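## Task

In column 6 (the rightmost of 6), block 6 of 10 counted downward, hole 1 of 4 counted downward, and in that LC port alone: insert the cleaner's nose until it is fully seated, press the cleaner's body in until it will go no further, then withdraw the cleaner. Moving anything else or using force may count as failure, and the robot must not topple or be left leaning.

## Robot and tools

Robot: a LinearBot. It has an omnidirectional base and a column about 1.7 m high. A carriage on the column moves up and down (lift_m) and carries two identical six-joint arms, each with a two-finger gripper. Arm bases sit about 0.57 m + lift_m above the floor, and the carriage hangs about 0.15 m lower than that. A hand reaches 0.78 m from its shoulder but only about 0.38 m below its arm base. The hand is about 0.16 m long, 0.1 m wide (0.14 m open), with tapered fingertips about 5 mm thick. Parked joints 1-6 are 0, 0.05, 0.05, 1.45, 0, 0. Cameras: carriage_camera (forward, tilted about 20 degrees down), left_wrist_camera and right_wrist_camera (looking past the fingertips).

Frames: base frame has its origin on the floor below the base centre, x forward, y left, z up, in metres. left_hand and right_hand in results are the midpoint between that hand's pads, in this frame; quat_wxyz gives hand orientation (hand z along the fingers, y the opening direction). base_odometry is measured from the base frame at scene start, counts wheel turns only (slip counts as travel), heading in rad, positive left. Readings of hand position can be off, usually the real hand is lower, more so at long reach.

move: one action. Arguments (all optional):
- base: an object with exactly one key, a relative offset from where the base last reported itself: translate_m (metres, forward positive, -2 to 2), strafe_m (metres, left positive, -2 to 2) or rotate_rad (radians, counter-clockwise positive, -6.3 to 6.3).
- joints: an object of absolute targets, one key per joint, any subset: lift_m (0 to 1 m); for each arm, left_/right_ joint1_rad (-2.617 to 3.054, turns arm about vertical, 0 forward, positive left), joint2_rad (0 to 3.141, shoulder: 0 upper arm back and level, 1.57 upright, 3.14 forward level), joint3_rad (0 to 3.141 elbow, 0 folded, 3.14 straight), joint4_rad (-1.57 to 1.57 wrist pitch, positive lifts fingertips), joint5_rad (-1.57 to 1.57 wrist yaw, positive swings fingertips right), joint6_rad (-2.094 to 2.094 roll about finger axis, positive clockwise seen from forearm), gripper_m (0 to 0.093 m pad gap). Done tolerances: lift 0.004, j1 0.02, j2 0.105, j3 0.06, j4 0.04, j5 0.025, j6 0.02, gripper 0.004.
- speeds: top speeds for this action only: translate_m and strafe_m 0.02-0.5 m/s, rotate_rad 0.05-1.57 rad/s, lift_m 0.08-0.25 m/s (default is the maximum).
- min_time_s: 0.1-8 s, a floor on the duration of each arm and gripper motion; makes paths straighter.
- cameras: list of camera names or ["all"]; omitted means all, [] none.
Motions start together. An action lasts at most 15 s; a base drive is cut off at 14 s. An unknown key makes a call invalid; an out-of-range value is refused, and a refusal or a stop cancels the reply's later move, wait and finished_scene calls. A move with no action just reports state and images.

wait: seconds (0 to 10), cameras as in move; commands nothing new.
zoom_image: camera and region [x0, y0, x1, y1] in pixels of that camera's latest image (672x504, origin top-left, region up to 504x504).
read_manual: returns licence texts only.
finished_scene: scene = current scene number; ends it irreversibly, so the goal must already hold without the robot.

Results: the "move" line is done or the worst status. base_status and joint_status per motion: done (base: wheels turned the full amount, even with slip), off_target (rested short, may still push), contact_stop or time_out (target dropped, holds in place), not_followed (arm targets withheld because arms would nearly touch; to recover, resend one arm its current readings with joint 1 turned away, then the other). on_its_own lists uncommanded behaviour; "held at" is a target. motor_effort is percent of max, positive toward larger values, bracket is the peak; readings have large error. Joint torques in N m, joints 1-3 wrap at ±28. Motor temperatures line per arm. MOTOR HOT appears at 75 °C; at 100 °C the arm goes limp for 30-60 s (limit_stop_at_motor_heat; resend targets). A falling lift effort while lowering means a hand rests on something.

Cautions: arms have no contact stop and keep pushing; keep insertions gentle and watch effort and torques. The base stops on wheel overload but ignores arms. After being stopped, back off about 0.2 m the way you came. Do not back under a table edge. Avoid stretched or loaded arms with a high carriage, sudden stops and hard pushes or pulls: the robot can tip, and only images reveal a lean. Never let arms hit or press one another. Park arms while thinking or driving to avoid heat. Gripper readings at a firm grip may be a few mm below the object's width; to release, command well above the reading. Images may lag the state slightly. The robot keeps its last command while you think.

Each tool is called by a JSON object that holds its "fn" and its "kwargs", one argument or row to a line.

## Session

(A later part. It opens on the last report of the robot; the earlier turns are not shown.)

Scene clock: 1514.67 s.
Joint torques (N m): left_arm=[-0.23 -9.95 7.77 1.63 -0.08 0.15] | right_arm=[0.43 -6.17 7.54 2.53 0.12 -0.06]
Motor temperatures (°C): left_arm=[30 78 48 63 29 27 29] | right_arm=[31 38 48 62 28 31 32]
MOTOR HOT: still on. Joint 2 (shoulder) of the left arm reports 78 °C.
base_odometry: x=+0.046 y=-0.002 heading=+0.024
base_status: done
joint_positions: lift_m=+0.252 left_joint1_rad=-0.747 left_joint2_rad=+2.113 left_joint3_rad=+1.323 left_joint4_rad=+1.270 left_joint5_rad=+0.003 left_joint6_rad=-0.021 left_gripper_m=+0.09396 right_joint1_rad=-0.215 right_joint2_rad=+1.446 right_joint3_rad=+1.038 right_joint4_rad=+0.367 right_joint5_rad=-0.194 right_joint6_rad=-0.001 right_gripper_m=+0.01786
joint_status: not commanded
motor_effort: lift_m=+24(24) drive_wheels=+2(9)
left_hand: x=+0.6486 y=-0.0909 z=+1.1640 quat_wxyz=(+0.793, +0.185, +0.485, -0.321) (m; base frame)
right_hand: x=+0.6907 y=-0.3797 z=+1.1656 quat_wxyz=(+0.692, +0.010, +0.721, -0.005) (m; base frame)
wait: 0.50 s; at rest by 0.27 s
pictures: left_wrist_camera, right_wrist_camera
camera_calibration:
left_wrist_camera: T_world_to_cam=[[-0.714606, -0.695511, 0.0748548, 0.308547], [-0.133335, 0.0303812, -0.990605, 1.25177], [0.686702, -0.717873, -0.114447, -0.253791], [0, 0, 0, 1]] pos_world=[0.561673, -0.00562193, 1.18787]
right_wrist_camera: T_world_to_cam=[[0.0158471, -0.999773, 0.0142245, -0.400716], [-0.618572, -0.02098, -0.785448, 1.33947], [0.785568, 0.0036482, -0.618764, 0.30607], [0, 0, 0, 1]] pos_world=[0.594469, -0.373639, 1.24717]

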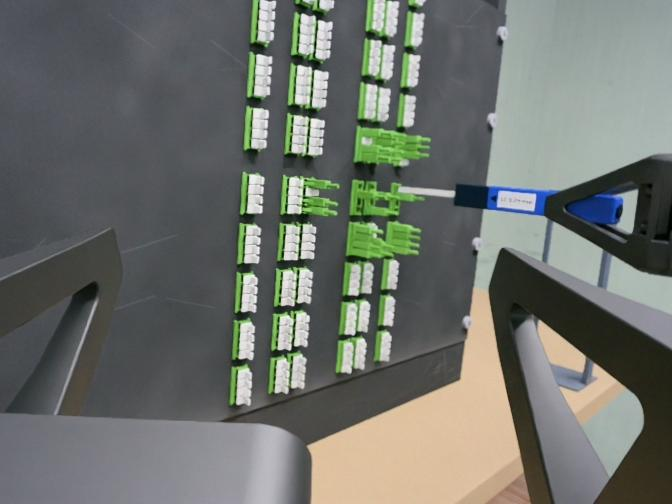

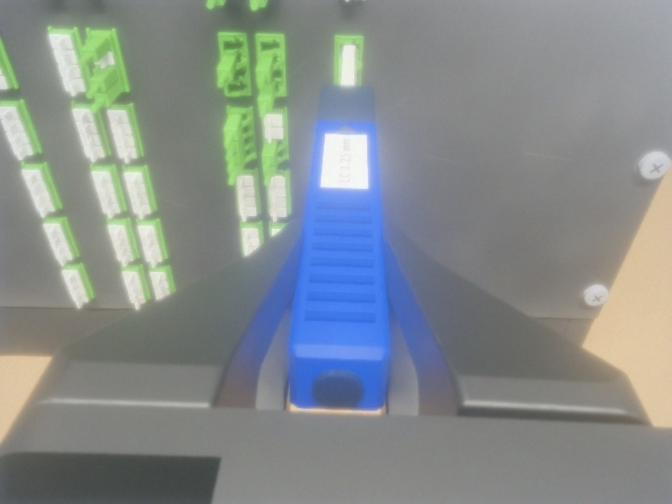

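{"fn": "move", "kwargs": {
  "base": {"translate_m": -0.004},
  "speeds": {"translate_m": 0.02},
  "cameras": []
}}

{"fn": "wait", "kwargs": {
  "seconds": 0.5,
  "cameras": ["left_wrist_camera", "right_wrist_camera"]
}}

{"fn": "zoom_image", "kwargs": {
  "camera": "right_wrist_camera",
  "region": [330, 20, 380, 70]
}}

{"fn": "zoom_image", "kwargs": {
  "camera": "left_wrist_camera",
  "region": [390, 170, 490, 220]
}}

Scene clock: 1532.07 s.
Joint torques (N m): left_arm=[-0.18 -10 7.84 1.65 -0.08 0.15] | right_arm=[0.25 -6.15 7.38 2.59 0.18 -0.05]
Motor temperatures (°C): left_arm=[30 78 48 63 29 27 29] | right_arm=[31 37 48 62 28 31 32]
move: done
MOTOR HOT: still on. Joint 2 (shoulder) of the left arm reports 78 °C.
base_odometry: x=+0.042 y=-0.002 heading=+0.024
base_status: done
joint_positions: lift_m=+0.252 left_joint1_rad=-0.747 left_joint2_rad=+2.113 left_joint3_rad=+1.323 left_joint4_rad=+1.270 left_joint5_rad=+0.003 left_joint6_rad=-0.021 left_gripper_m=+0.09396 right_joint1_rad=-0.215 right_joint2_rad=+1.446 right_joint3_rad=+1.038 right_joint4_rad=+0.367 right_joint5_rad=-0.193 right_joint6_rad=-0.001 right_gripper_m=+0.01786
joint_status: not commanded
motor_effort: lift_m=+24(24) drive_wheels=+0(6)
left_hand: x=+0.6485 y=-0.0910 z=+1.1640 quat_wxyz=(+0.793, +0.185, +0.484, -0.321) (m; base frame)
right_hand: x=+0.6907 y=-0.3798 z=+1.1656 quat_wxyz=(+0.692, +0.011, +0.721, -0.005) (m; base frame)
pictures: none
No camera images: "cameras" was empty.

Scene clock: 1532.57 s.
Joint torques (N m): left_arm=[-0.23 -9.96 7.77 1.67 -0.08 0.15] | right_arm=[0.51 -6.09 7.42 2.59 0.1 -0.03]
Motor temperatures (°C): left_arm=[30 78 48 63 29 27 29] | right_arm=[31 37 48 62 28 31 32]
MOTOR HOT: still on. Joint 2 (shoulder) of the left arm reports 78 °C.
base_odometry: x=+0.042 y=-0.002 heading=+0.024
base_status: done
joint_positions: lift_m=+0.252 left_joint1_rad=-0.747 left_joint2_rad=+2.113 left_joint3_rad=+1.323 left_joint4_rad=+1.270 left_joint5_rad=+0.003 left_joint6_rad=-0.021 left_gripper_m=+0.09396 right_joint1_rad=-0.215 right_joint2_rad=+1.446 right_joint3_rad=+1.038 right_joint4_rad=+0.367 right_joint5_rad=-0.193 right_joint6_rad=-0.001 right_gripper_m=+0.01786
joint_status: not commanded
motor_effort: lift_m=+24(24) drive_wheels=+4(6)
left_hand: x=+0.6485 y=-0.0910 z=+1.1640 quat_wxyz=(+0.793, +0.185, +0.484, -0.321) (m; base frame)
right_hand: x=+0.6907 y=-0.3798 z=+1.1656 quat_wxyz=(+0.692, +0.011, +0.721, -0.005) (m; base frame)
wait: 0.50 s; at rest by 0.27 s
pictures: left_wrist_camera, right_wrist_camera
camera_calibration:
left_wrist_camera: T_world_to_cam=[[-0.714922, -0.695188, 0.0748362, 0.308536], [-0.133102, 0.0302389, -0.990641, 1.25166], [0.686419, -0.718192, -0.114149, -0.253921], [0, 0, 0, 1]] pos_world=[0.561473, -0.00572214, 1.18787]
right_wrist_camera: T_world_to_cam=[[0.0151288, -0.999783, 0.0142919, -0.400475], [-0.618586, -0.0205884, -0.785447, 1.33962], [0.785572, 0.00304214, -0.618763, 0.305838], [0, 0, 0, 1]] pos_world=[0.594473, -0.373738, 1.24717]

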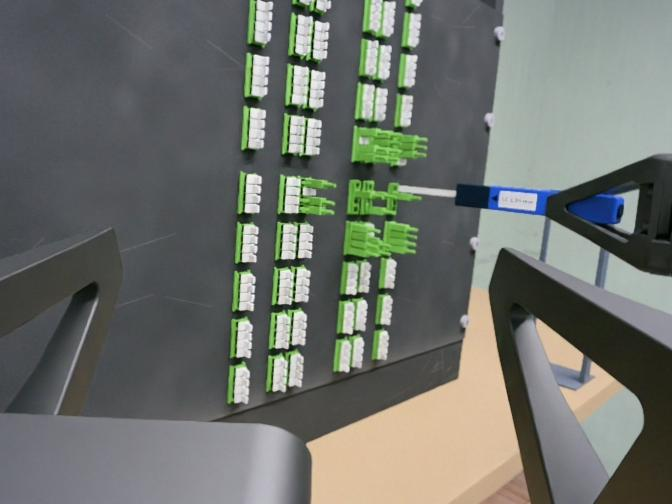

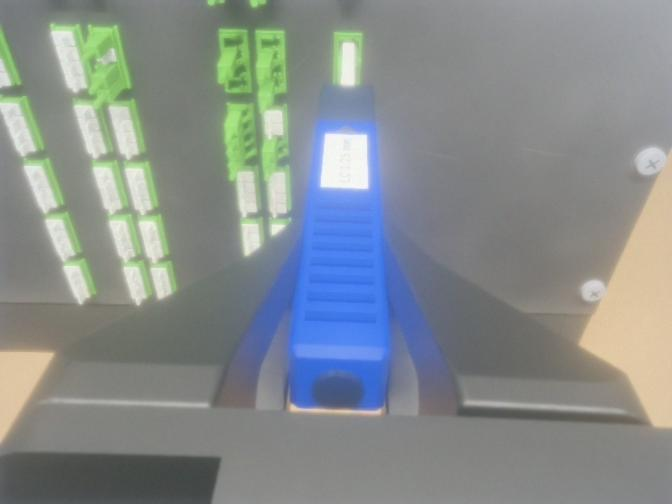

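Scaled by 10.080 from the camera's 672x504 image, which has a finer 960x720 frame.

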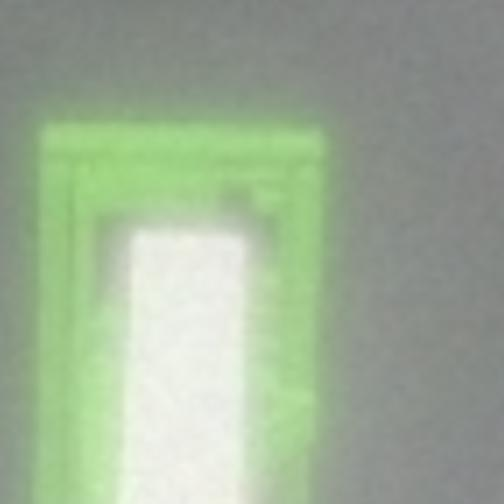

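Scaled by 5.040 from the camera's 672x504 image, which has a finer 960x720 frame.

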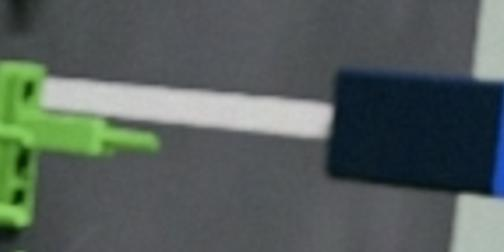

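{"fn": "move", "kwargs": {
  "joints": {"right_joint1_rad": -0.207},
  "min_time_s": 0.5,
  "cameras": []
}}

{"fn": "wait", "kwargs": {
  "seconds": 0.5,
  "cameras": ["right_wrist_camera"]
}}

{"fn": "zoom_image", "kwargs": {
  "camera": "right_wrist_camera",
  "region": [330, 20, 380, 70]
}}

Scene clock: 1563.40 s.
Joint torques (N m): left_arm=[-0.23 -9.99 7.79 1.66 -0.08 0.15] | right_arm=[0.73 -6.19 7.57 2.56 0.11 -0.11]
Motor temperatures (°C): left_arm=[30 79 48 63 29 27 29] | right_arm=[31 37 48 62 28 31 32]
move: done
MOTOR HOT: still on. Joint 2 (shoulder) of the left arm reports 79 °C.
base_odometry: x=+0.042 y=-0.002 heading=+0.024
base_status: not commanded
joint_positions: lift_m=+0.252 left_joint1_rad=-0.747 left_joint2_rad=+2.113 left_joint3_rad=+1.323 left_joint4_rad=+1.270 left_joint5_rad=+0.003 left_joint6_rad=-0.021 left_gripper_m=+0.09396 right_joint1_rad=-0.213 right_joint2_rad=+1.446 right_joint3_rad=+1.038 right_joint4_rad=+0.367 right_joint5_rad=-0.193 right_joint6_rad=-0.001 right_gripper_m=+0.01786
joint_status: all done
motor_effort: lift_m=+24(24) drive_wheels=+1(2)
left_hand: x=+0.6485 y=-0.0910 z=+1.1640 quat_wxyz=(+0.793, +0.185, +0.484, -0.321) (m; base frame)
right_hand: x=+0.6908 y=-0.3785 z=+1.1656 quat_wxyz=(+0.692, +0.010, +0.721, -0.004) (m; base frame)
pictures: none
No camera images: "cameras" was empty.

Scene clock: 1563.90 s.
Joint torques (N m): left_arm=[-0.23 -9.99 7.79 1.66 -0.08 0.15] | right_arm=[0.87 -6.2 7.38 2.6 0.08 -0.03]
Motor temperatures (°C): left_arm=[30 79 48 63 29 27 29] | right_arm=[31 37 48 62 28 31 32]
MOTOR HOT: still on. Joint 2 (shoulder) of the left arm reports 79 °C.
base_odometry: x=+0.042 y=-0.002 heading=+0.024
base_status: not commanded
joint_positions: lift_m=+0.252 left_joint1_rad=-0.747 left_joint2_rad=+2.113 left_joint3_rad=+1.323 left_joint4_rad=+1.270 left_joint5_rad=+0.003 left_joint6_rad=-0.021 left_gripper_m=+0.09396 right_joint1_rad=-0.213 right_joint2_rad=+1.446 right_joint3_rad=+1.038 right_joint4_rad=+0.367 right_joint5_rad=-0.193 right_joint6_rad=-0.001 right_gripper_m=+0.01786
joint_status: all done
motor_effort: lift_m=+24(24) drive_wheels=+0(2)
left_hand: x=+0.6485 y=-0.0910 z=+1.1640 quat_wxyz=(+0.793, +0.185, +0.484, -0.321) (m; base frame)
right_hand: x=+0.6908 y=-0.3785 z=+1.1656 quat_wxyz=(+0.692, +0.010, +0.721, -0.004) (m; base frame)
wait: 0.50 s; at rest by 0.27 s
pictures: right_wrist_camera
camera_calibration:
right_wrist_camera: T_world_to_cam=[[0.0177529, -0.999739, 0.01435, -0.401], [-0.618534, -0.0222577, -0.785443, 1.3391], [0.785558, 0.00506792, -0.618768, 0.306454], [0, 0, 0, 1]] pos_world=[0.594661, -0.372643, 1.24717]

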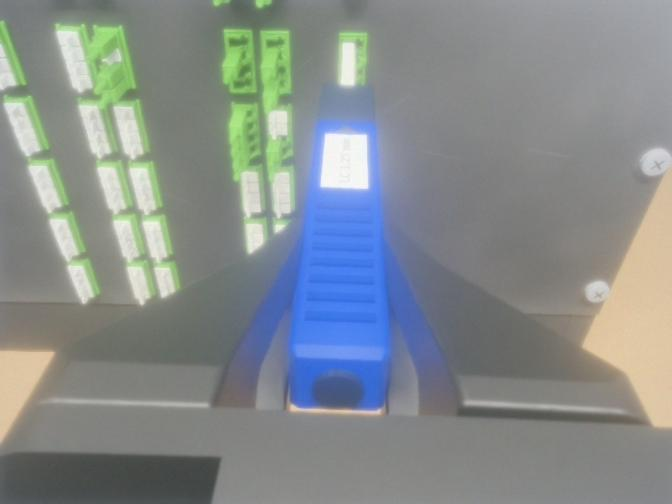

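Scaled by 10.080 from the camera's 672x504 image, which has a finer 960x720 frame.

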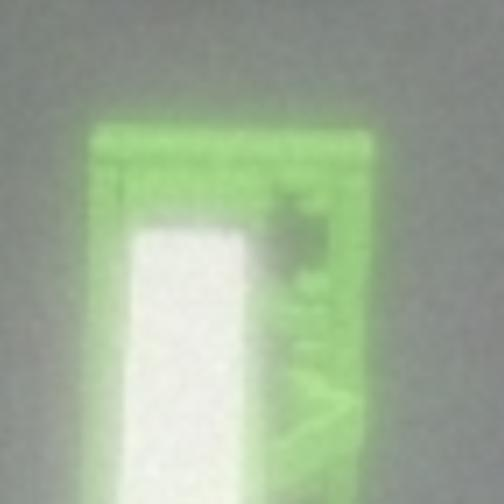

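{"fn": "move", "kwargs": {
  "joints": {"right_joint1_rad": -0.212, "right_joint5_rad": -0.185},
  "min_time_s": 0.5,
  "cameras": []
}}

{"fn": "wait", "kwargs": {
  "seconds": 0.5,
  "cameras": ["right_wrist_camera"]
}}

{"fn": "zoom_image", "kwargs": {
  "camera": "right_wrist_camera",
  "region": [330, 20, 380, 70]
}}

Scene clock: 1575.83 s.
Joint torques (N m): left_arm=[-0.21 -10 7.79 1.66 -0.08 0.15] | right_arm=[0.36 -6.05 7.57 2.59 0.14 -0.06]
Motor temperatures (°C): left_arm=[30 79 48 63 29 27 29] | right_arm=[31 37 48 62 28 31 32]
move: done
MOTOR HOT: still on. Joint 2 (shoulder) of the left arm reports 79 °C.
base_odometry: x=+0.042 y=-0.002 heading=+0.024
base_status: not commanded
joint_positions: lift_m=+0.252 left_joint1_rad=-0.747 left_joint2_rad=+2.113 left_joint3_rad=+1.323 left_joint4_rad=+1.270 left_joint5_rad=+0.003 left_joint6_rad=-0.021 left_gripper_m=+0.09396 right_joint1_rad=-0.213 right_joint2_rad=+1.446 right_joint3_rad=+1.038 right_joint4_rad=+0.367 right_joint5_rad=-0.192 right_joint6_rad=-0.001 right_gripper_m=+0.01786
joint_status: all done
motor_effort: lift_m=+24(24) drive_wheels=+0(3)
left_hand: x=+0.6485 y=-0.0910 z=+1.1640 quat_wxyz=(+0.793, +0.185, +0.484, -0.321) (m; base frame)
right_hand: x=+0.6908 y=-0.3787 z=+1.1656 quat_wxyz=(+0.692, +0.010, +0.721, -0.005) (m; base frame)
pictures: none
No camera images: "cameras" was empty.

Scene clock: 1576.33 s.
Joint torques (N m): left_arm=[-0.23 -9.99 7.77 1.66 -0.08 0.15] | right_arm=[0.2 -6.19 7.47 2.53 0.15 -0.09]
Motor temperatures (°C): left_arm=[30 79 48 63 29 27 29] | right_arm=[31 37 48 62 28 31 32]
MOTOR HOT: still on. Joint 2 (shoulder) of the left arm reports 79 °C.
base_odometry: x=+0.042 y=-0.002 heading=+0.024
base_status: not commanded
joint_positions: lift_m=+0.252 left_joint1_rad=-0.747 left_joint2_rad=+2.113 left_joint3_rad=+1.323 left_joint4_rad=+1.270 left_joint5_rad=+0.003 left_joint6_rad=-0.021 left_gripper_m=+0.09396 right_joint1_rad=-0.213 right_joint2_rad=+1.446 right_joint3_rad=+1.038 right_joint4_rad=+0.367 right_joint5_rad=-0.192 right_joint6_rad=-0.001 right_gripper_m=+0.01786
joint_status: all done
motor_effort: lift_m=+24(24) drive_wheels=+1(3)
left_hand: x=+0.6485 y=-0.0910 z=+1.1640 quat_wxyz=(+0.793, +0.185, +0.484, -0.321) (m; base frame)
right_hand: x=+0.6908 y=-0.3787 z=+1.1656 quat_wxyz=(+0.692, +0.010, +0.721, -0.005) (m; base frame)
wait: 0.50 s; at rest by 0.27 s
pictures: right_wrist_camera
camera_calibration:
right_wrist_camera: T_world_to_cam=[[0.0166134, -0.999759, 0.0143746, -0.400458], [-0.618557, -0.021572, -0.785444, 1.33937], [0.785564, 0.00415732, -0.618766, 0.306106], [0, 0, 0, 1]] pos_world=[0.594666, -0.372741, 1.24717]

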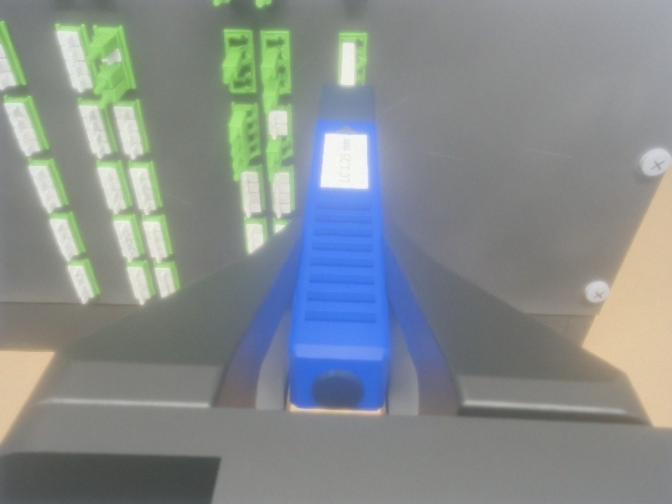

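Scaled by 10.080 from the camera's 672x504 image, which has a finer 960x720 frame.

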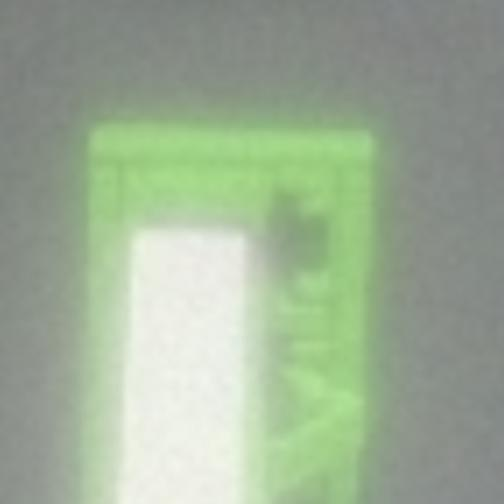

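{"fn": "move", "kwargs": {
  "joints": {"right_joint5_rad": -0.181},
  "min_time_s": 0.5,
  "cameras": []
}}

{"fn": "wait", "kwargs": {
  "seconds": 0.5,
  "cameras": ["right_wrist_camera"]
}}

{"fn": "zoom_image", "kwargs": {
  "camera": "right_wrist_camera",
  "region": [330, 20, 380, 70]
}}

Scene clock: 1585.17 s.
Joint torques (N m): left_arm=[-0.21 -9.99 7.77 1.66 -0.08 0.15] | right_arm=[0.2 -6.3 7.38 2.56 0.18 0]
Motor temperatures (°C): left_arm=[30 79 48 63 29 27 29] | right_arm=[31 37 48 62 28 31 32]
move: done
MOTOR HOT: still on. Joint 2 (shoulder) of the left arm reports 79 °C.
base_odometry: x=+0.042 y=-0.002 heading=+0.024
base_status: not commanded
joint_positions: lift_m=+0.252 left_joint1_rad=-0.747 left_joint2_rad=+2.113 left_joint3_rad=+1.323 left_joint4_rad=+1.270 left_joint5_rad=+0.003 left_joint6_rad=-0.021 left_gripper_m=+0.09396 right_joint1_rad=-0.213 right_joint2_rad=+1.446 right_joint3_rad=+1.038 right_joint4_rad=+0.367 right_joint5_rad=-0.189 right_joint6_rad=-0.001 right_gripper_m=+0.01786
joint_status: all done
motor_effort: lift_m=+24(24) drive_wheels=+0(4)
left_hand: x=+0.6485 y=-0.0910 z=+1.1640 quat_wxyz=(+0.793, +0.185, +0.484, -0.321) (m; base frame)
right_hand: x=+0.6908 y=-0.3791 z=+1.1656 quat_wxyz=(+0.692, +0.011, +0.721, -0.006) (m; base frame)
pictures: none
No camera images: "cameras" was empty.

Scene clock: 1585.67 s.
Joint torques (N m): left_arm=[-0.21 -9.99 7.77 1.66 -0.08 0.15] | right_arm=[0.2 -6.31 7.46 2.59 0.14 -0.1]
Motor temperatures (°C): left_arm=[30 79 48 63 29 27 29] | right_arm=[31 36 48 62 28 31 32]
MOTOR HOT: still on. Joint 2 (shoulder) of the left arm reports 79 °C.
base_odometry: x=+0.042 y=-0.002 heading=+0.024
base_status: not commanded
joint_positions: lift_m=+0.252 left_joint1_rad=-0.747 left_joint2_rad=+2.113 left_joint3_rad=+1.323 left_joint4_rad=+1.270 left_joint5_rad=+0.003 left_joint6_rad=-0.021 left_gripper_m=+0.09396 right_joint1_rad=-0.213 right_joint2_rad=+1.446 right_joint3_rad=+1.038 right_joint4_rad=+0.367 right_joint5_rad=-0.189 right_joint6_rad=-0.001 right_gripper_m=+0.01786
joint_status: all done
motor_effort: lift_m=+24(24) drive_wheels=+0(4)
left_hand: x=+0.6485 y=-0.0910 z=+1.1640 quat_wxyz=(+0.793, +0.185, +0.484, -0.321) (m; base frame)
right_hand: x=+0.6908 y=-0.3791 z=+1.1656 quat_wxyz=(+0.692, +0.011, +0.721, -0.006) (m; base frame)
wait: 0.50 s; at rest by 0.27 s
pictures: right_wrist_camera
camera_calibration:
right_wrist_camera: T_world_to_cam=[[0.0143335, -0.999793, 0.0144231, -0.399371], [-0.618601, -0.0201994, -0.785446, 1.33992], [0.785575, 0.0023361, -0.618762, 0.305409], [0, 0, 0, 1]] pos_world=[0.594676, -0.372936, 1.24717]

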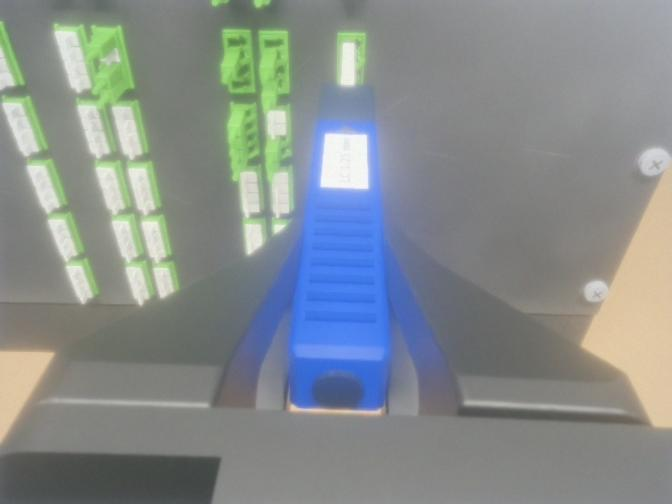

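Scaled by 10.080 from the camera's 672x504 image, which has a finer 960x720 frame.

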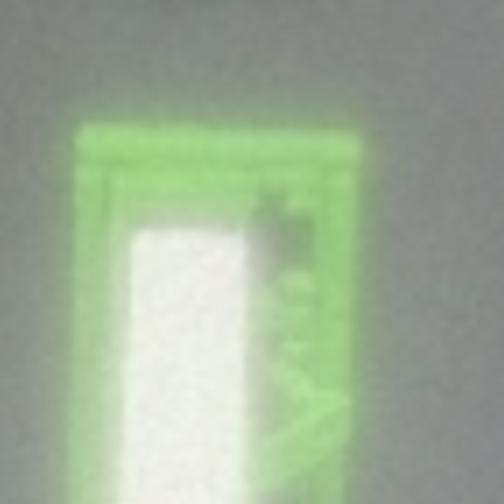

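{"fn": "move", "kwargs": {
  "joints": {"right_joint5_rad": -0.188, "lift_m": 0.2512},
  "cameras": []
}}

{"fn": "move", "kwargs": {
  "base": {"translate_m": 0.003},
  "speeds": {"translate_m": 0.02},
  "cameras": []
}}

{"fn": "wait", "kwargs": {
  "seconds": 0.5,
  "cameras": ["left_wrist_camera", "right_wrist_camera"]
}}

{"fn": "zoom_image", "kwargs": {
  "camera": "right_wrist_camera",
  "region": [330, 20, 380, 70]
}}

{"fn": "zoom_image", "kwargs": {
  "camera": "left_wrist_camera",
  "region": [390, 170, 490, 220]
}}

Scene clock: 1597.83 s.
Joint torques (N m): left_arm=[-0.21 -9.94 7.77 1.65 -0.08 0.15] | right_arm=[0.16 -6.39 7.5 2.55 0.09 -0.03]
Motor temperatures (°C): left_arm=[30 79 48 63 29 27 29] | right_arm=[31 36 48 62 28 31 32]
move: done
MOTOR HOT: still on. Joint 2 (shoulder) of the left arm reports 79 °C.
base_odometry: x=+0.042 y=-0.002 heading=+0.024
base_status: not commanded
joint_positions: lift_m=+0.252 left_joint1_rad=-0.747 left_joint2_rad=+2.113 left_joint3_rad=+1.323 left_joint4_rad=+1.270 left_joint5_rad=+0.003 left_joint6_rad=-0.021 left_gripper_m=+0.09396 right_joint1_rad=-0.213 right_joint2_rad=+1.446 right_joint3_rad=+1.038 right_joint4_rad=+0.367 right_joint5_rad=-0.189 right_joint6_rad=-0.001 right_gripper_m=+0.01786
joint_status: all done
motor_effort: lift_m=+23(23) drive_wheels=-1(2)
left_hand: x=+0.6485 y=-0.0910 z=+1.1638 quat_wxyz=(+0.793, +0.185, +0.484, -0.321) (m; base frame)
right_hand: x=+0.6908 y=-0.3791 z=+1.1653 quat_wxyz=(+0.692, +0.011, +0.721, -0.006) (m; base frame)
pictures: none
No camera images: "cameras" was empty.

Scene clock: 1598.47 s.
Joint torques (N m): left_arm=[-0.25 -10 7.82 1.68 -0.07 0.15] | right_arm=[0.08 -6.23 7.5 2.54 0.07 -0.01]
Motor temperatures (°C): left_arm=[30 79 48 63 29 27 29] | right_arm=[31 36 48 62 28 31 32]
move: done
MOTOR HOT: still on. Joint 2 (shoulder) of the left arm reports 79 °C.
base_odometry: x=+0.045 y=-0.002 heading=+0.024
base_status: done
joint_positions: lift_m=+0.252 left_joint1_rad=-0.746 left_joint2_rad=+2.113 left_joint3_rad=+1.323 left_joint4_rad=+1.270 left_joint5_rad=+0.002 left_joint6_rad=-0.021 left_gripper_m=+0.09396 right_joint1_rad=-0.213 right_joint2_rad=+1.446 right_joint3_rad=+1.038 right_joint4_rad=+0.368 right_joint5_rad=-0.189 right_joint6_rad=-0.001 right_gripper_m=+0.01786
joint_status: not commanded
motor_effort: lift_m=+23(23) drive_wheels=+1(10)
left_hand: x=+0.6490 y=-0.0905 z=+1.1638 quat_wxyz=(+0.793, +0.185, +0.485, -0.320) (m; base frame)
right_hand: x=+0.6908 y=-0.3792 z=+1.1656 quat_wxyz=(+0.693, +0.011, +0.721, -0.006) (m; base frame)
pictures: none
No camera images: "cameras" was empty.

Scene clock: 1598.97 s.
Joint torques (N m): left_arm=[-0.27 -10.04 7.77 1.67 -0.07 0.15] | right_arm=[0.17 -6.3 7.3 2.57 0.1 -0.05]
Motor temperatures (°C): left_arm=[30 79 48 63 29 27 29] | right_arm=[31 36 48 62 28 31 32]
MOTOR HOT: still on. Joint 2 (shoulder) of the left arm reports 79 °C.
base_odometry: x=+0.045 y=-0.002 heading=+0.024
base_status: done
joint_positions: lift_m=+0.252 left_joint1_rad=-0.746 left_joint2_rad=+2.113 left_joint3_rad=+1.323 left_joint4_rad=+1.270 left_joint5_rad=+0.002 left_joint6_rad=-0.021 left_gripper_m=+0.09396 right_joint1_rad=-0.213 right_joint2_rad=+1.446 right_joint3_rad=+1.038 right_joint4_rad=+0.368 right_joint5_rad=-0.189 right_joint6_rad=-0.001 right_gripper_m=+0.01786
joint_status: not commanded
motor_effort: lift_m=+23(23) drive_wheels=+2(10)
left_hand: x=+0.6490 y=-0.0905 z=+1.1638 quat_wxyz=(+0.793, +0.185, +0.485, -0.320) (m; base frame)
right_hand: x=+0.6908 y=-0.3792 z=+1.1656 quat_wxyz=(+0.693, +0.011, +0.721, -0.006) (m; base frame)
wait: 0.50 s; at rest by 0.27 s
pictures: left_wrist_camera, right_wrist_camera
camera_calibration:
left_wrist_camera: T_world_to_cam=[[-0.713852, -0.696262, 0.0750673, 0.308303], [-0.133243, 0.0298041, -0.990635, 1.25157], [0.687504, -0.717169, -0.114048, -0.254582], [0, 0, 0, 1]] pos_world=[0.561871, -0.00522021, 1.18767]
right_wrist_camera: T_world_to_cam=[[0.0139302, -0.999794, 0.0147531, -0.399539], [-0.617774, -0.0202072, -0.786096, 1.34009], [0.786232, 0.00183637, -0.617928, 0.303806], [0, 0, 0, 1]] pos_world=[0.594576, -0.372935, 1.24706]

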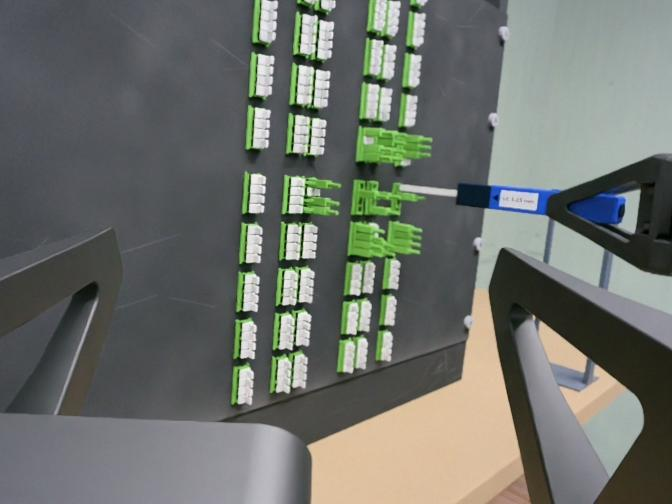

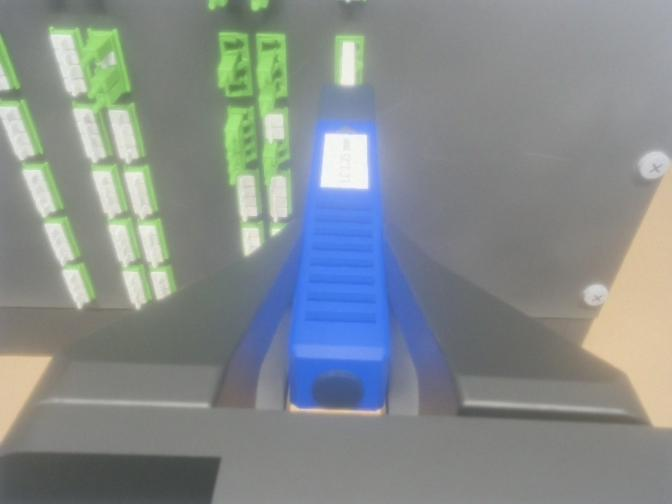

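Scaled by 10.080 from the camera's 672x504 image, which has a finer 960x720 frame.

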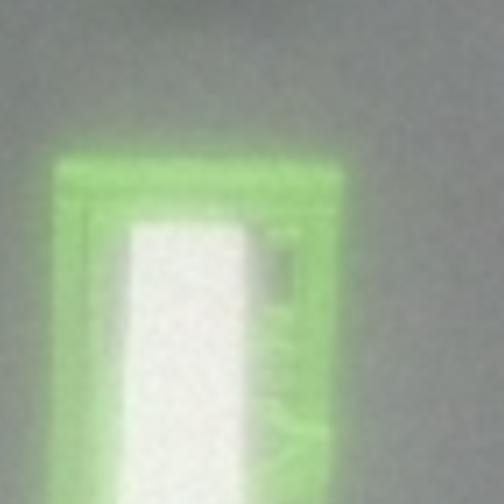

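Scaled by 5.040 from the camera's 672x504 image, which has a finer 960x720 frame.

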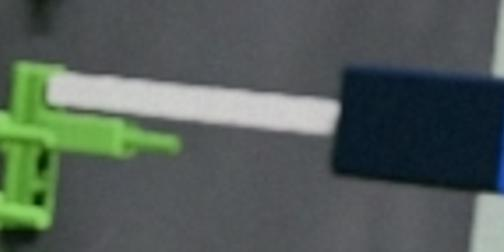

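{"fn": "move", "kwargs": {
  "base": {"translate_m": -0.0015},
  "joints": {"right_joint5_rad": -0.198},
  "speeds": {"translate_m": 0.02},
  "cameras": []
}}

{"fn": "wait", "kwargs": {
  "seconds": 0.5,
  "cameras": ["right_wrist_camera"]
}}

{"fn": "zoom_image", "kwargs": {
  "camera": "right_wrist_camera",
  "region": [330, 20, 380, 70]
}}

Scene clock: 1617.93 s.
Joint torques (N m): left_arm=[-0.36 -9.88 7.79 1.65 -0.07 0.15] | right_arm=[0.2 -6.43 7.58 2.55 0.03 -0.07]
Motor temperatures (°C): left_arm=[30 79 48 63 29 27 29] | right_arm=[31 36 48 63 28 31 32]
move: done
MOTOR HOT: still on. Joint 2 (shoulder) of the left arm reports 79 °C.
base_odometry: x=+0.044 y=-0.002 heading=+0.024
base_status: done
joint_positions: lift_m=+0.251 left_joint1_rad=-0.747 left_joint2_rad=+2.113 left_joint3_rad=+1.323 left_joint4_rad=+1.271 left_joint5_rad=+0.002 left_joint6_rad=-0.021 left_gripper_m=+0.09396 right_joint1_rad=-0.213 right_joint2_rad=+1.448 right_joint3_rad=+1.038 right_joint4_rad=+0.370 right_joint5_rad=-0.190 right_joint6_rad=-0.001 right_gripper_m=+0.01786
joint_status: all done
motor_effort: lift_m=+23(23) drive_wheels=+0(7)
left_hand: x=+0.6486 y=-0.0908 z=+1.1639 quat_wxyz=(+0.793, +0.185, +0.484, -0.321) (m; base frame)
right_hand: x=+0.6913 y=-0.3791 z=+1.1652 quat_wxyz=(+0.693, +0.011, +0.721, -0.005) (m; base frame)
pictures: none
No camera images: "cameras" was empty.

Scene clock: 1618.43 s.
Joint torques (N m): left_arm=[-0.25 -10.06 7.79 1.65 -0.07 0.15] | right_arm=[0.25 -6.45 7.6 2.54 0.01 -0.03]
Motor temperatures (°C): left_arm=[30 79 48 63 29 27 29] | right_arm=[31 37 48 63 28 31 32]
MOTOR HOT: still on. Joint 2 (shoulder) of the left arm reports 79 °C.
base_odometry: x=+0.044 y=-0.002 heading=+0.024
base_status: done
joint_positions: lift_m=+0.251 left_joint1_rad=-0.747 left_joint2_rad=+2.113 left_joint3_rad=+1.323 left_joint4_rad=+1.271 left_joint5_rad=+0.002 left_joint6_rad=-0.021 left_gripper_m=+0.09396 right_joint1_rad=-0.213 right_joint2_rad=+1.448 right_joint3_rad=+1.038 right_joint4_rad=+0.370 right_joint5_rad=-0.190 right_joint6_rad=-0.001 right_gripper_m=+0.01786
joint_status: all done
motor_effort: lift_m=+23(23) drive_wheels=+2(7)
left_hand: x=+0.6486 y=-0.0908 z=+1.1639 quat_wxyz=(+0.793, +0.185, +0.484, -0.321) (m; base frame)
right_hand: x=+0.6913 y=-0.3791 z=+1.1652 quat_wxyz=(+0.693, +0.011, +0.721, -0.005) (m; base frame)
wait: 0.50 s; at rest by 0.27 s
pictures: right_wrist_camera
camera_calibration:
right_wrist_camera: T_world_to_cam=[[0.0150068, -0.99978, 0.0146521, -0.400052], [-0.617754, -0.0207931, -0.786096, 1.33985], [0.786228, 0.0027454, -0.61793, 0.303513], [0, 0, 0, 1]] pos_world=[0.595071, -0.372937, 1.24666]

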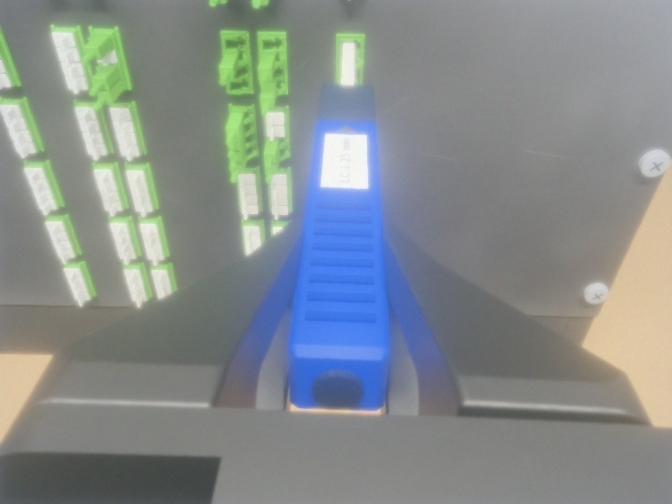

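Scaled by 10.080 from the camera's 672x504 image, which has a finer 960x720 frame.

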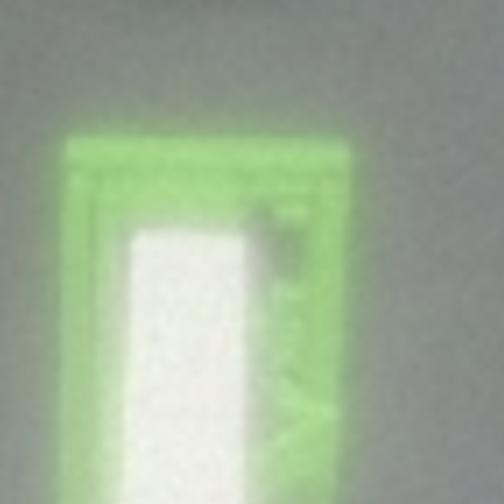

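{"fn": "move", "kwargs": {
  "joints": {"right_joint5_rad": -0.202},
  "min_time_s": 0.5,
  "cameras": []
}}

{"fn": "wait", "kwargs": {
  "seconds": 0.5,
  "cameras": ["right_wrist_camera"]
}}

{"fn": "zoom_image", "kwargs": {
  "camera": "right_wrist_camera",
  "region": [330, 20, 380, 70]
}}

Scene clock: 1627.83 s.
Joint torques (N m): left_arm=[-0.25 -9.99 7.77 1.65 -0.07 0.15] | right_arm=[0.32 -6.52 7.42 2.53 0 -0.04]
Motor temperatures (°C): left_arm=[30 79 48 63 29 27 29] | right_arm=[31 37 48 63 28 31 32]
move: done
MOTOR HOT: still on. Joint 2 (shoulder) of the left arm reports 79 °C.
base_odometry: x=+0.044 y=-0.002 heading=+0.024
base_status: not commanded
joint_positions: lift_m=+0.251 left_joint1_rad=-0.747 left_joint2_rad=+2.113 left_joint3_rad=+1.323 left_joint4_rad=+1.271 left_joint5_rad=+0.002 left_joint6_rad=-0.021 left_gripper_m=+0.09396 right_joint1_rad=-0.213 right_joint2_rad=+1.448 right_joint3_rad=+1.038 right_joint4_rad=+0.370 right_joint5_rad=-0.194 right_joint6_rad=-0.001 right_gripper_m=+0.01786
joint_status: all done
motor_effort: lift_m=+23(23) drive_wheels=+0(2)
left_hand: x=+0.6486 y=-0.0908 z=+1.1639 quat_wxyz=(+0.793, +0.185, +0.484, -0.321) (m; base frame)
right_hand: x=+0.6913 y=-0.3785 z=+1.1652 quat_wxyz=(+0.693, +0.009, +0.721, -0.004) (m; base frame)
pictures: none
No camera images: "cameras" was empty.

Scene clock: 1628.33 s.
Joint torques (N m): left_arm=[-0.25 -10 7.77 1.65 -0.07 0.15] | right_arm=[0.23 -6.48 7.5 2.54 0.03 -0.01]
Motor temperatures (°C): left_arm=[30 79 48 63 29 27 29] | right_arm=[31 37 48 63 28 31 32]
MOTOR HOT: still on. Joint 2 (shoulder) of the left arm reports 79 °C.
base_odometry: x=+0.044 y=-0.002 heading=+0.024
base_status: not commanded
joint_positions: lift_m=+0.251 left_joint1_rad=-0.747 left_joint2_rad=+2.113 left_joint3_rad=+1.323 left_joint4_rad=+1.271 left_joint5_rad=+0.002 left_joint6_rad=-0.021 left_gripper_m=+0.09396 right_joint1_rad=-0.213 right_joint2_rad=+1.448 right_joint3_rad=+1.038 right_joint4_rad=+0.370 right_joint5_rad=-0.194 right_joint6_rad=-0.001 right_gripper_m=+0.01786
joint_status: all done
motor_effort: lift_m=+23(23) drive_wheels=+2(2)
left_hand: x=+0.6486 y=-0.0908 z=+1.1639 quat_wxyz=(+0.793, +0.185, +0.484, -0.321) (m; base frame)
right_hand: x=+0.6913 y=-0.3785 z=+1.1652 quat_wxyz=(+0.693, +0.009, +0.721, -0.004) (m; base frame)
wait: 0.50 s; at rest by 0.27 s
pictures: right_wrist_camera
camera_calibration:
right_wrist_camera: T_world_to_cam=[[0.018504, -0.999723, 0.0145201, -0.401754], [-0.617682, -0.0228501, -0.786096, 1.33904], [0.78621, 0.0055771, -0.617934, 0.304596], [0, 0, 0, 1]] pos_world=[0.595056, -0.372744, 1.24666]

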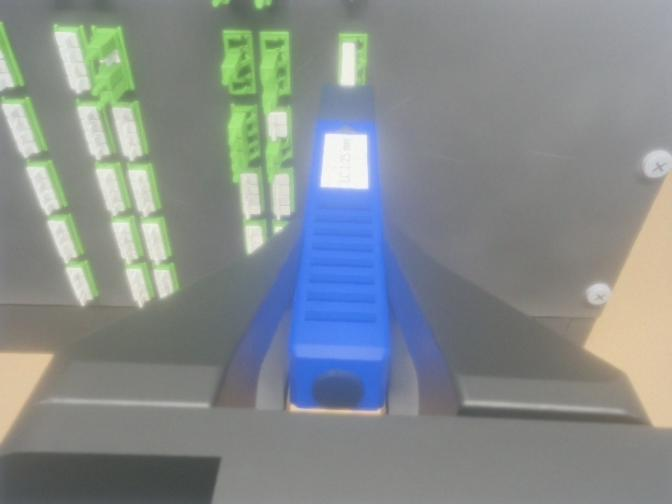

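Scaled by 10.080 from the camera's 672x504 image, which has a finer 960x720 frame.

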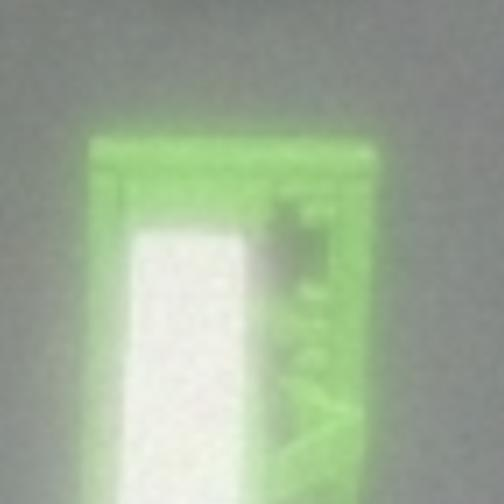

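{"fn": "move", "kwargs": {
  "base": {"translate_m": 0.0015},
  "joints": {"right_joint5_rad": -0.195},
  "speeds": {"translate_m": 0.02},
  "cameras": []
}}

{"fn": "wait", "kwargs": {
  "seconds": 0.5,
  "cameras": ["left_wrist_camera", "right_wrist_camera"]
}}

{"fn": "zoom_image", "kwargs": {
  "camera": "right_wrist_camera",
  "region": [330, 20, 380, 70]
}}

{"fn": "zoom_image", "kwargs": {
  "camera": "left_wrist_camera",
  "region": [390, 170, 490, 220]
}}

Scene clock: 1649.80 s.
Joint torques (N m): left_arm=[-0.29 -9.96 7.71 1.68 -0.07 0.15] | right_arm=[0.35 -6.56 7.6 2.51 0.05 -0.06]
Motor temperatures (°C): left_arm=[30 79 48 63 29 27 29] | right_arm=[31 38 48 64 28 31 32]
move: done
MOTOR HOT: still on. Joint 2 (shoulder) of the left arm reports 79 °C.
base_odometry: x=+0.045 y=-0.002 heading=+0.024
base_status: done
joint_positions: lift_m=+0.251 left_joint1_rad=-0.746 left_joint2_rad=+2.113 left_joint3_rad=+1.323 left_joint4_rad=+1.270 left_joint5_rad=+0.002 left_joint6_rad=-0.021 left_gripper_m=+0.09396 right_joint1_rad=-0.213 right_joint2_rad=+1.448 right_joint3_rad=+1.038 right_joint4_rad=+0.370 right_joint5_rad=-0.194 right_joint6_rad=-0.001 right_gripper_m=+0.01786
joint_status: all done
motor_effort: lift_m=+23(23) drive_wheels=+2(5)
left_hand: x=+0.6488 y=-0.0906 z=+1.1638 quat_wxyz=(+0.793, +0.185, +0.484, -0.321) (m; base frame)
right_hand: x=+0.6913 y=-0.3785 z=+1.1652 quat_wxyz=(+0.693, +0.009, +0.721, -0.004) (m; base frame)
pictures: none
No camera images: "cameras" was empty.

Scene clock: 1650.30 s.
Joint torques (N m): left_arm=[-0.13 -10.07 7.8 1.67 -0.07 0.15] | right_arm=[0.47 -6.49 7.36 2.49 0.04 -0.06]
Motor temperatures (°C): left_arm=[30 79 48 63 29 27 29] | right_arm=[31 38 48 64 28 31 32]
MOTOR HOT: still on. Joint 2 (shoulder) of the left arm reports 79 °C.
base_odometry: x=+0.045 y=-0.002 heading=+0.024
base_status: done
joint_positions: lift_m=+0.251 left_joint1_rad=-0.746 left_joint2_rad=+2.113 left_joint3_rad=+1.323 left_joint4_rad=+1.270 left_joint5_rad=+0.002 left_joint6_rad=-0.021 left_gripper_m=+0.09396 right_joint1_rad=-0.213 right_joint2_rad=+1.448 right_joint3_rad=+1.038 right_joint4_rad=+0.370 right_joint5_rad=-0.194 right_joint6_rad=-0.001 right_gripper_m=+0.01786
joint_status: all done
motor_effort: lift_m=+23(23) drive_wheels=+1(5)
left_hand: x=+0.6488 y=-0.0906 z=+1.1638 quat_wxyz=(+0.793, +0.185, +0.484, -0.321) (m; base frame)
right_hand: x=+0.6913 y=-0.3785 z=+1.1652 quat_wxyz=(+0.693, +0.009, +0.721, -0.004) (m; base frame)
wait: 0.50 s; at rest by 0.27 s
pictures: left_wrist_camera, right_wrist_camera
camera_calibration:
left_wrist_camera: T_world_to_cam=[[-0.714104, -0.696005, 0.0750431, 0.308265], [-0.13322, 0.0298743, -0.990636, 1.25155], [0.687246, -0.717415, -0.114055, -0.254505], [0, 0, 0, 1]] pos_world=[0.561772, -0.00542062, 1.18767]
right_wrist_camera: T_world_to_cam=[[0.018504, -0.999723, 0.0145201, -0.401754], [-0.617682, -0.0228501, -0.786096, 1.33904], [0.78621, 0.0055771, -0.617934, 0.304596], [0, 0, 0, 1]] pos_world=[0.595056, -0.372744, 1.24666]

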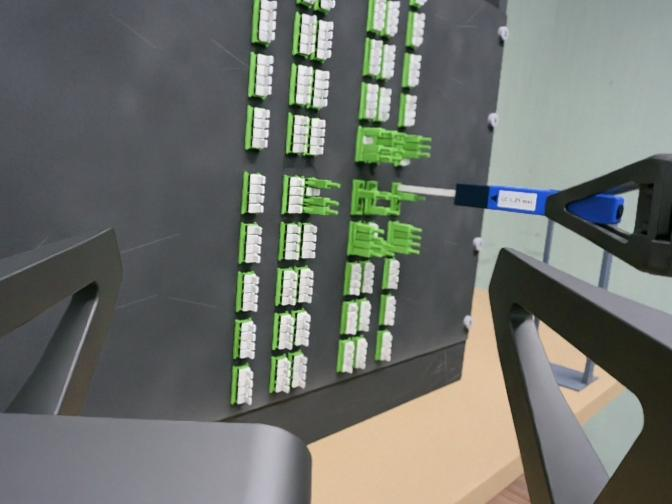

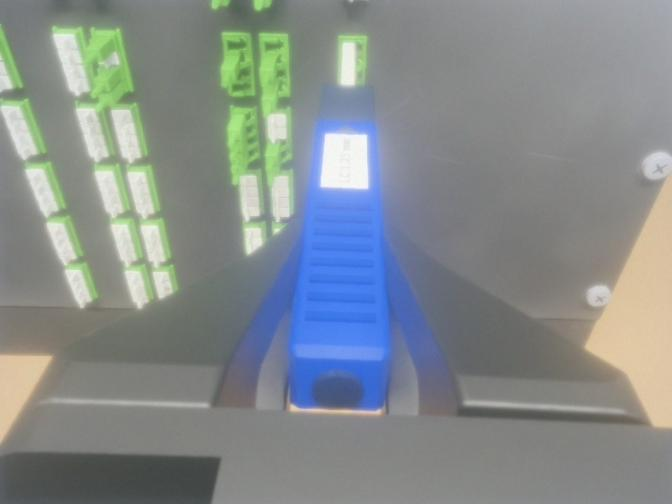

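Scaled by 10.080 from the camera's 672x504 image, which has a finer 960x720 frame.

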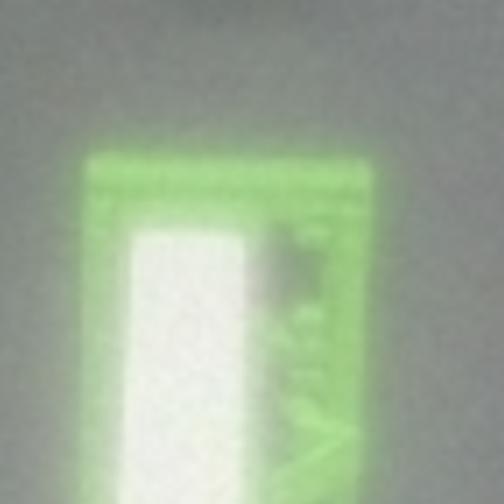

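Scaled by 5.040 from the camera's 672x504 image, which has a finer 960x720 frame.

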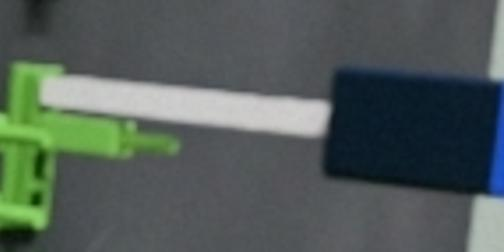

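{"fn": "move", "kwargs": {
  "base": {"translate_m": 0.0015},
  "speeds": {"translate_m": 0.02},
  "cameras": []
}}

{"fn": "wait", "kwargs": {
  "seconds": 0.5,
  "cameras": ["left_wrist_camera", "right_wrist_camera"]
}}

{"fn": "zoom_image", "kwargs": {
  "camera": "right_wrist_camera",
  "region": [330, 20, 380, 70]
}}

{"fn": "zoom_image", "kwargs": {
  "camera": "left_wrist_camera",
  "region": [390, 170, 490, 220]
}}

Scene clock: 1663.00 s.
Joint torques (N m): left_arm=[-0.42 -9.92 7.77 1.66 -0.07 0.15] | right_arm=[0.31 -6.5 7.54 2.53 0.08 -0.05]
Motor temperatures (°C): left_arm=[30 79 48 63 29 27 29] | right_arm=[31 38 48 64 28 31 32]
move: done
MOTOR HOT: still on. Joint 2 (shoulder) of the left arm reports 79 °C.
base_odometry: x=+0.046 y=-0.002 heading=+0.024
base_status: done
joint_positions: lift_m=+0.251 left_joint1_rad=-0.746 left_joint2_rad=+2.113 left_joint3_rad=+1.323 left_joint4_rad=+1.271 left_joint5_rad=+0.002 left_joint6_rad=-0.021 left_gripper_m=+0.09396 right_joint1_rad=-0.213 right_joint2_rad=+1.448 right_joint3_rad=+1.038 right_joint4_rad=+0.370 right_joint5_rad=-0.194 right_joint6_rad=-0.001 right_gripper_m=+0.01786
joint_status: not commanded
motor_effort: lift_m=+23(23) drive_wheels=+2(8)
left_hand: x=+0.6490 y=-0.0904 z=+1.1639 quat_wxyz=(+0.793, +0.185, +0.484, -0.320) (m; base frame)
right_hand: x=+0.6913 y=-0.3785 z=+1.1652 quat_wxyz=(+0.693, +0.009, +0.721, -0.004) (m; base frame)
pictures: none
No camera images: "cameras" was empty.

Scene clock: 1663.50 s.
Joint torques (N m): left_arm=[-0.32 -9.95 7.76 1.68 -0.07 0.15] | right_arm=[0.12 -6.6 7.45 2.54 0.09 -0.1]
Motor temperatures (°C): left_arm=[30 79 48 63 29 27 29] | right_arm=[31 38 48 64 28 31 32]
MOTOR HOT: still on. Joint 2 (shoulder) of the left arm reports 79 °C.
base_odometry: x=+0.046 y=-0.002 heading=+0.024
base_status: done
joint_positions: lift_m=+0.251 left_joint1_rad=-0.746 left_joint2_rad=+2.113 left_joint3_rad=+1.323 left_joint4_rad=+1.271 left_joint5_rad=+0.002 left_joint6_rad=-0.021 left_gripper_m=+0.09396 right_joint1_rad=-0.213 right_joint2_rad=+1.448 right_joint3_rad=+1.038 right_joint4_rad=+0.370 right_joint5_rad=-0.193 right_joint6_rad=-0.001 right_gripper_m=+0.01786
joint_status: not commanded
motor_effort: lift_m=+23(23) drive_wheels=+3(8)
left_hand: x=+0.6490 y=-0.0904 z=+1.1639 quat_wxyz=(+0.793, +0.185, +0.484, -0.320) (m; base frame)
right_hand: x=+0.6913 y=-0.3785 z=+1.1652 quat_wxyz=(+0.693, +0.010, +0.721, -0.004) (m; base frame)
wait: 0.50 s; at rest by 0.27 s
pictures: left_wrist_camera, right_wrist_camera
camera_calibration:
left_wrist_camera: T_world_to_cam=[[-0.713656, -0.696452, 0.0751613, 0.308081], [-0.133114, 0.0294898, -0.990662, 1.25152], [0.687732, -0.716997, -0.113753, -0.255058], [0, 0, 0, 1]] pos_world=[0.561871, -0.00521954, 1.18767]
right_wrist_camera: T_world_to_cam=[[0.0181451, -0.999729, 0.0145537, -0.401584], [-0.61769, -0.0226548, -0.786095, 1.33911], [0.786212, 0.00527409, -0.617934, 0.304481], [0, 0, 0, 1]] pos_world=[0.595058, -0.372744, 1.24666]

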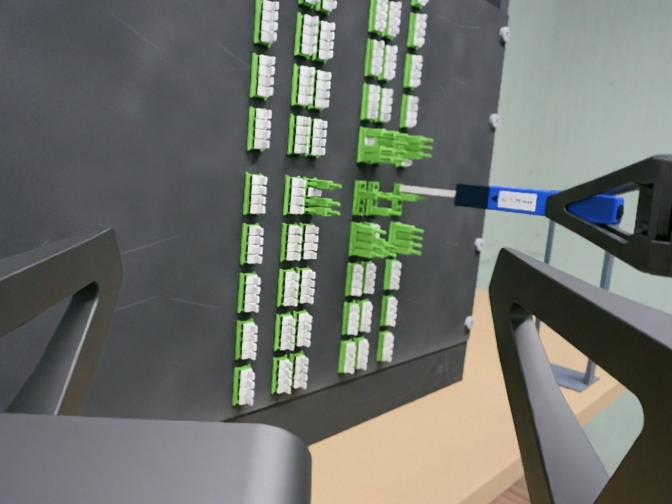

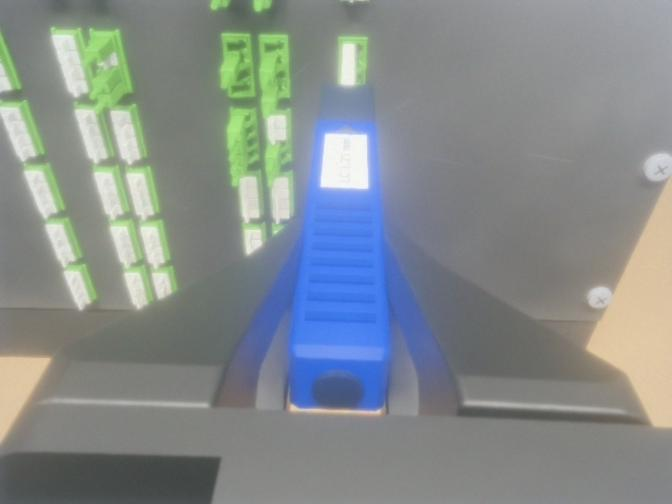

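Scaled by 10.080 from the camera's 672x504 image, which has a finer 960x720 frame.

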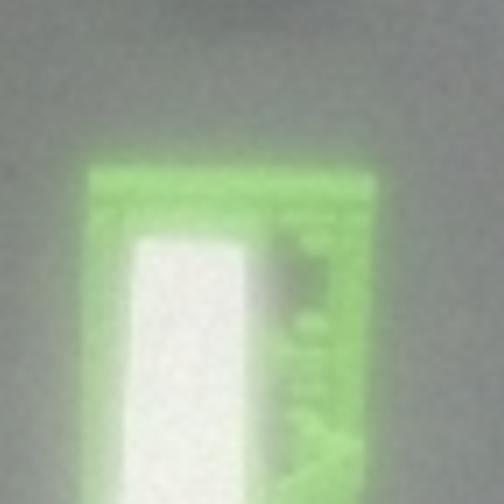

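Scaled by 5.040 from the camera's 672x504 image, which has a finer 960x720 frame.

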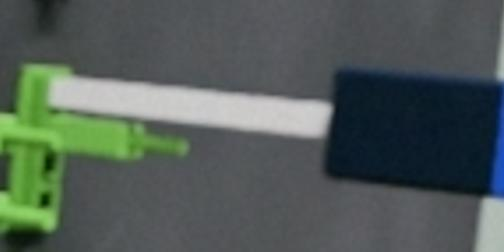

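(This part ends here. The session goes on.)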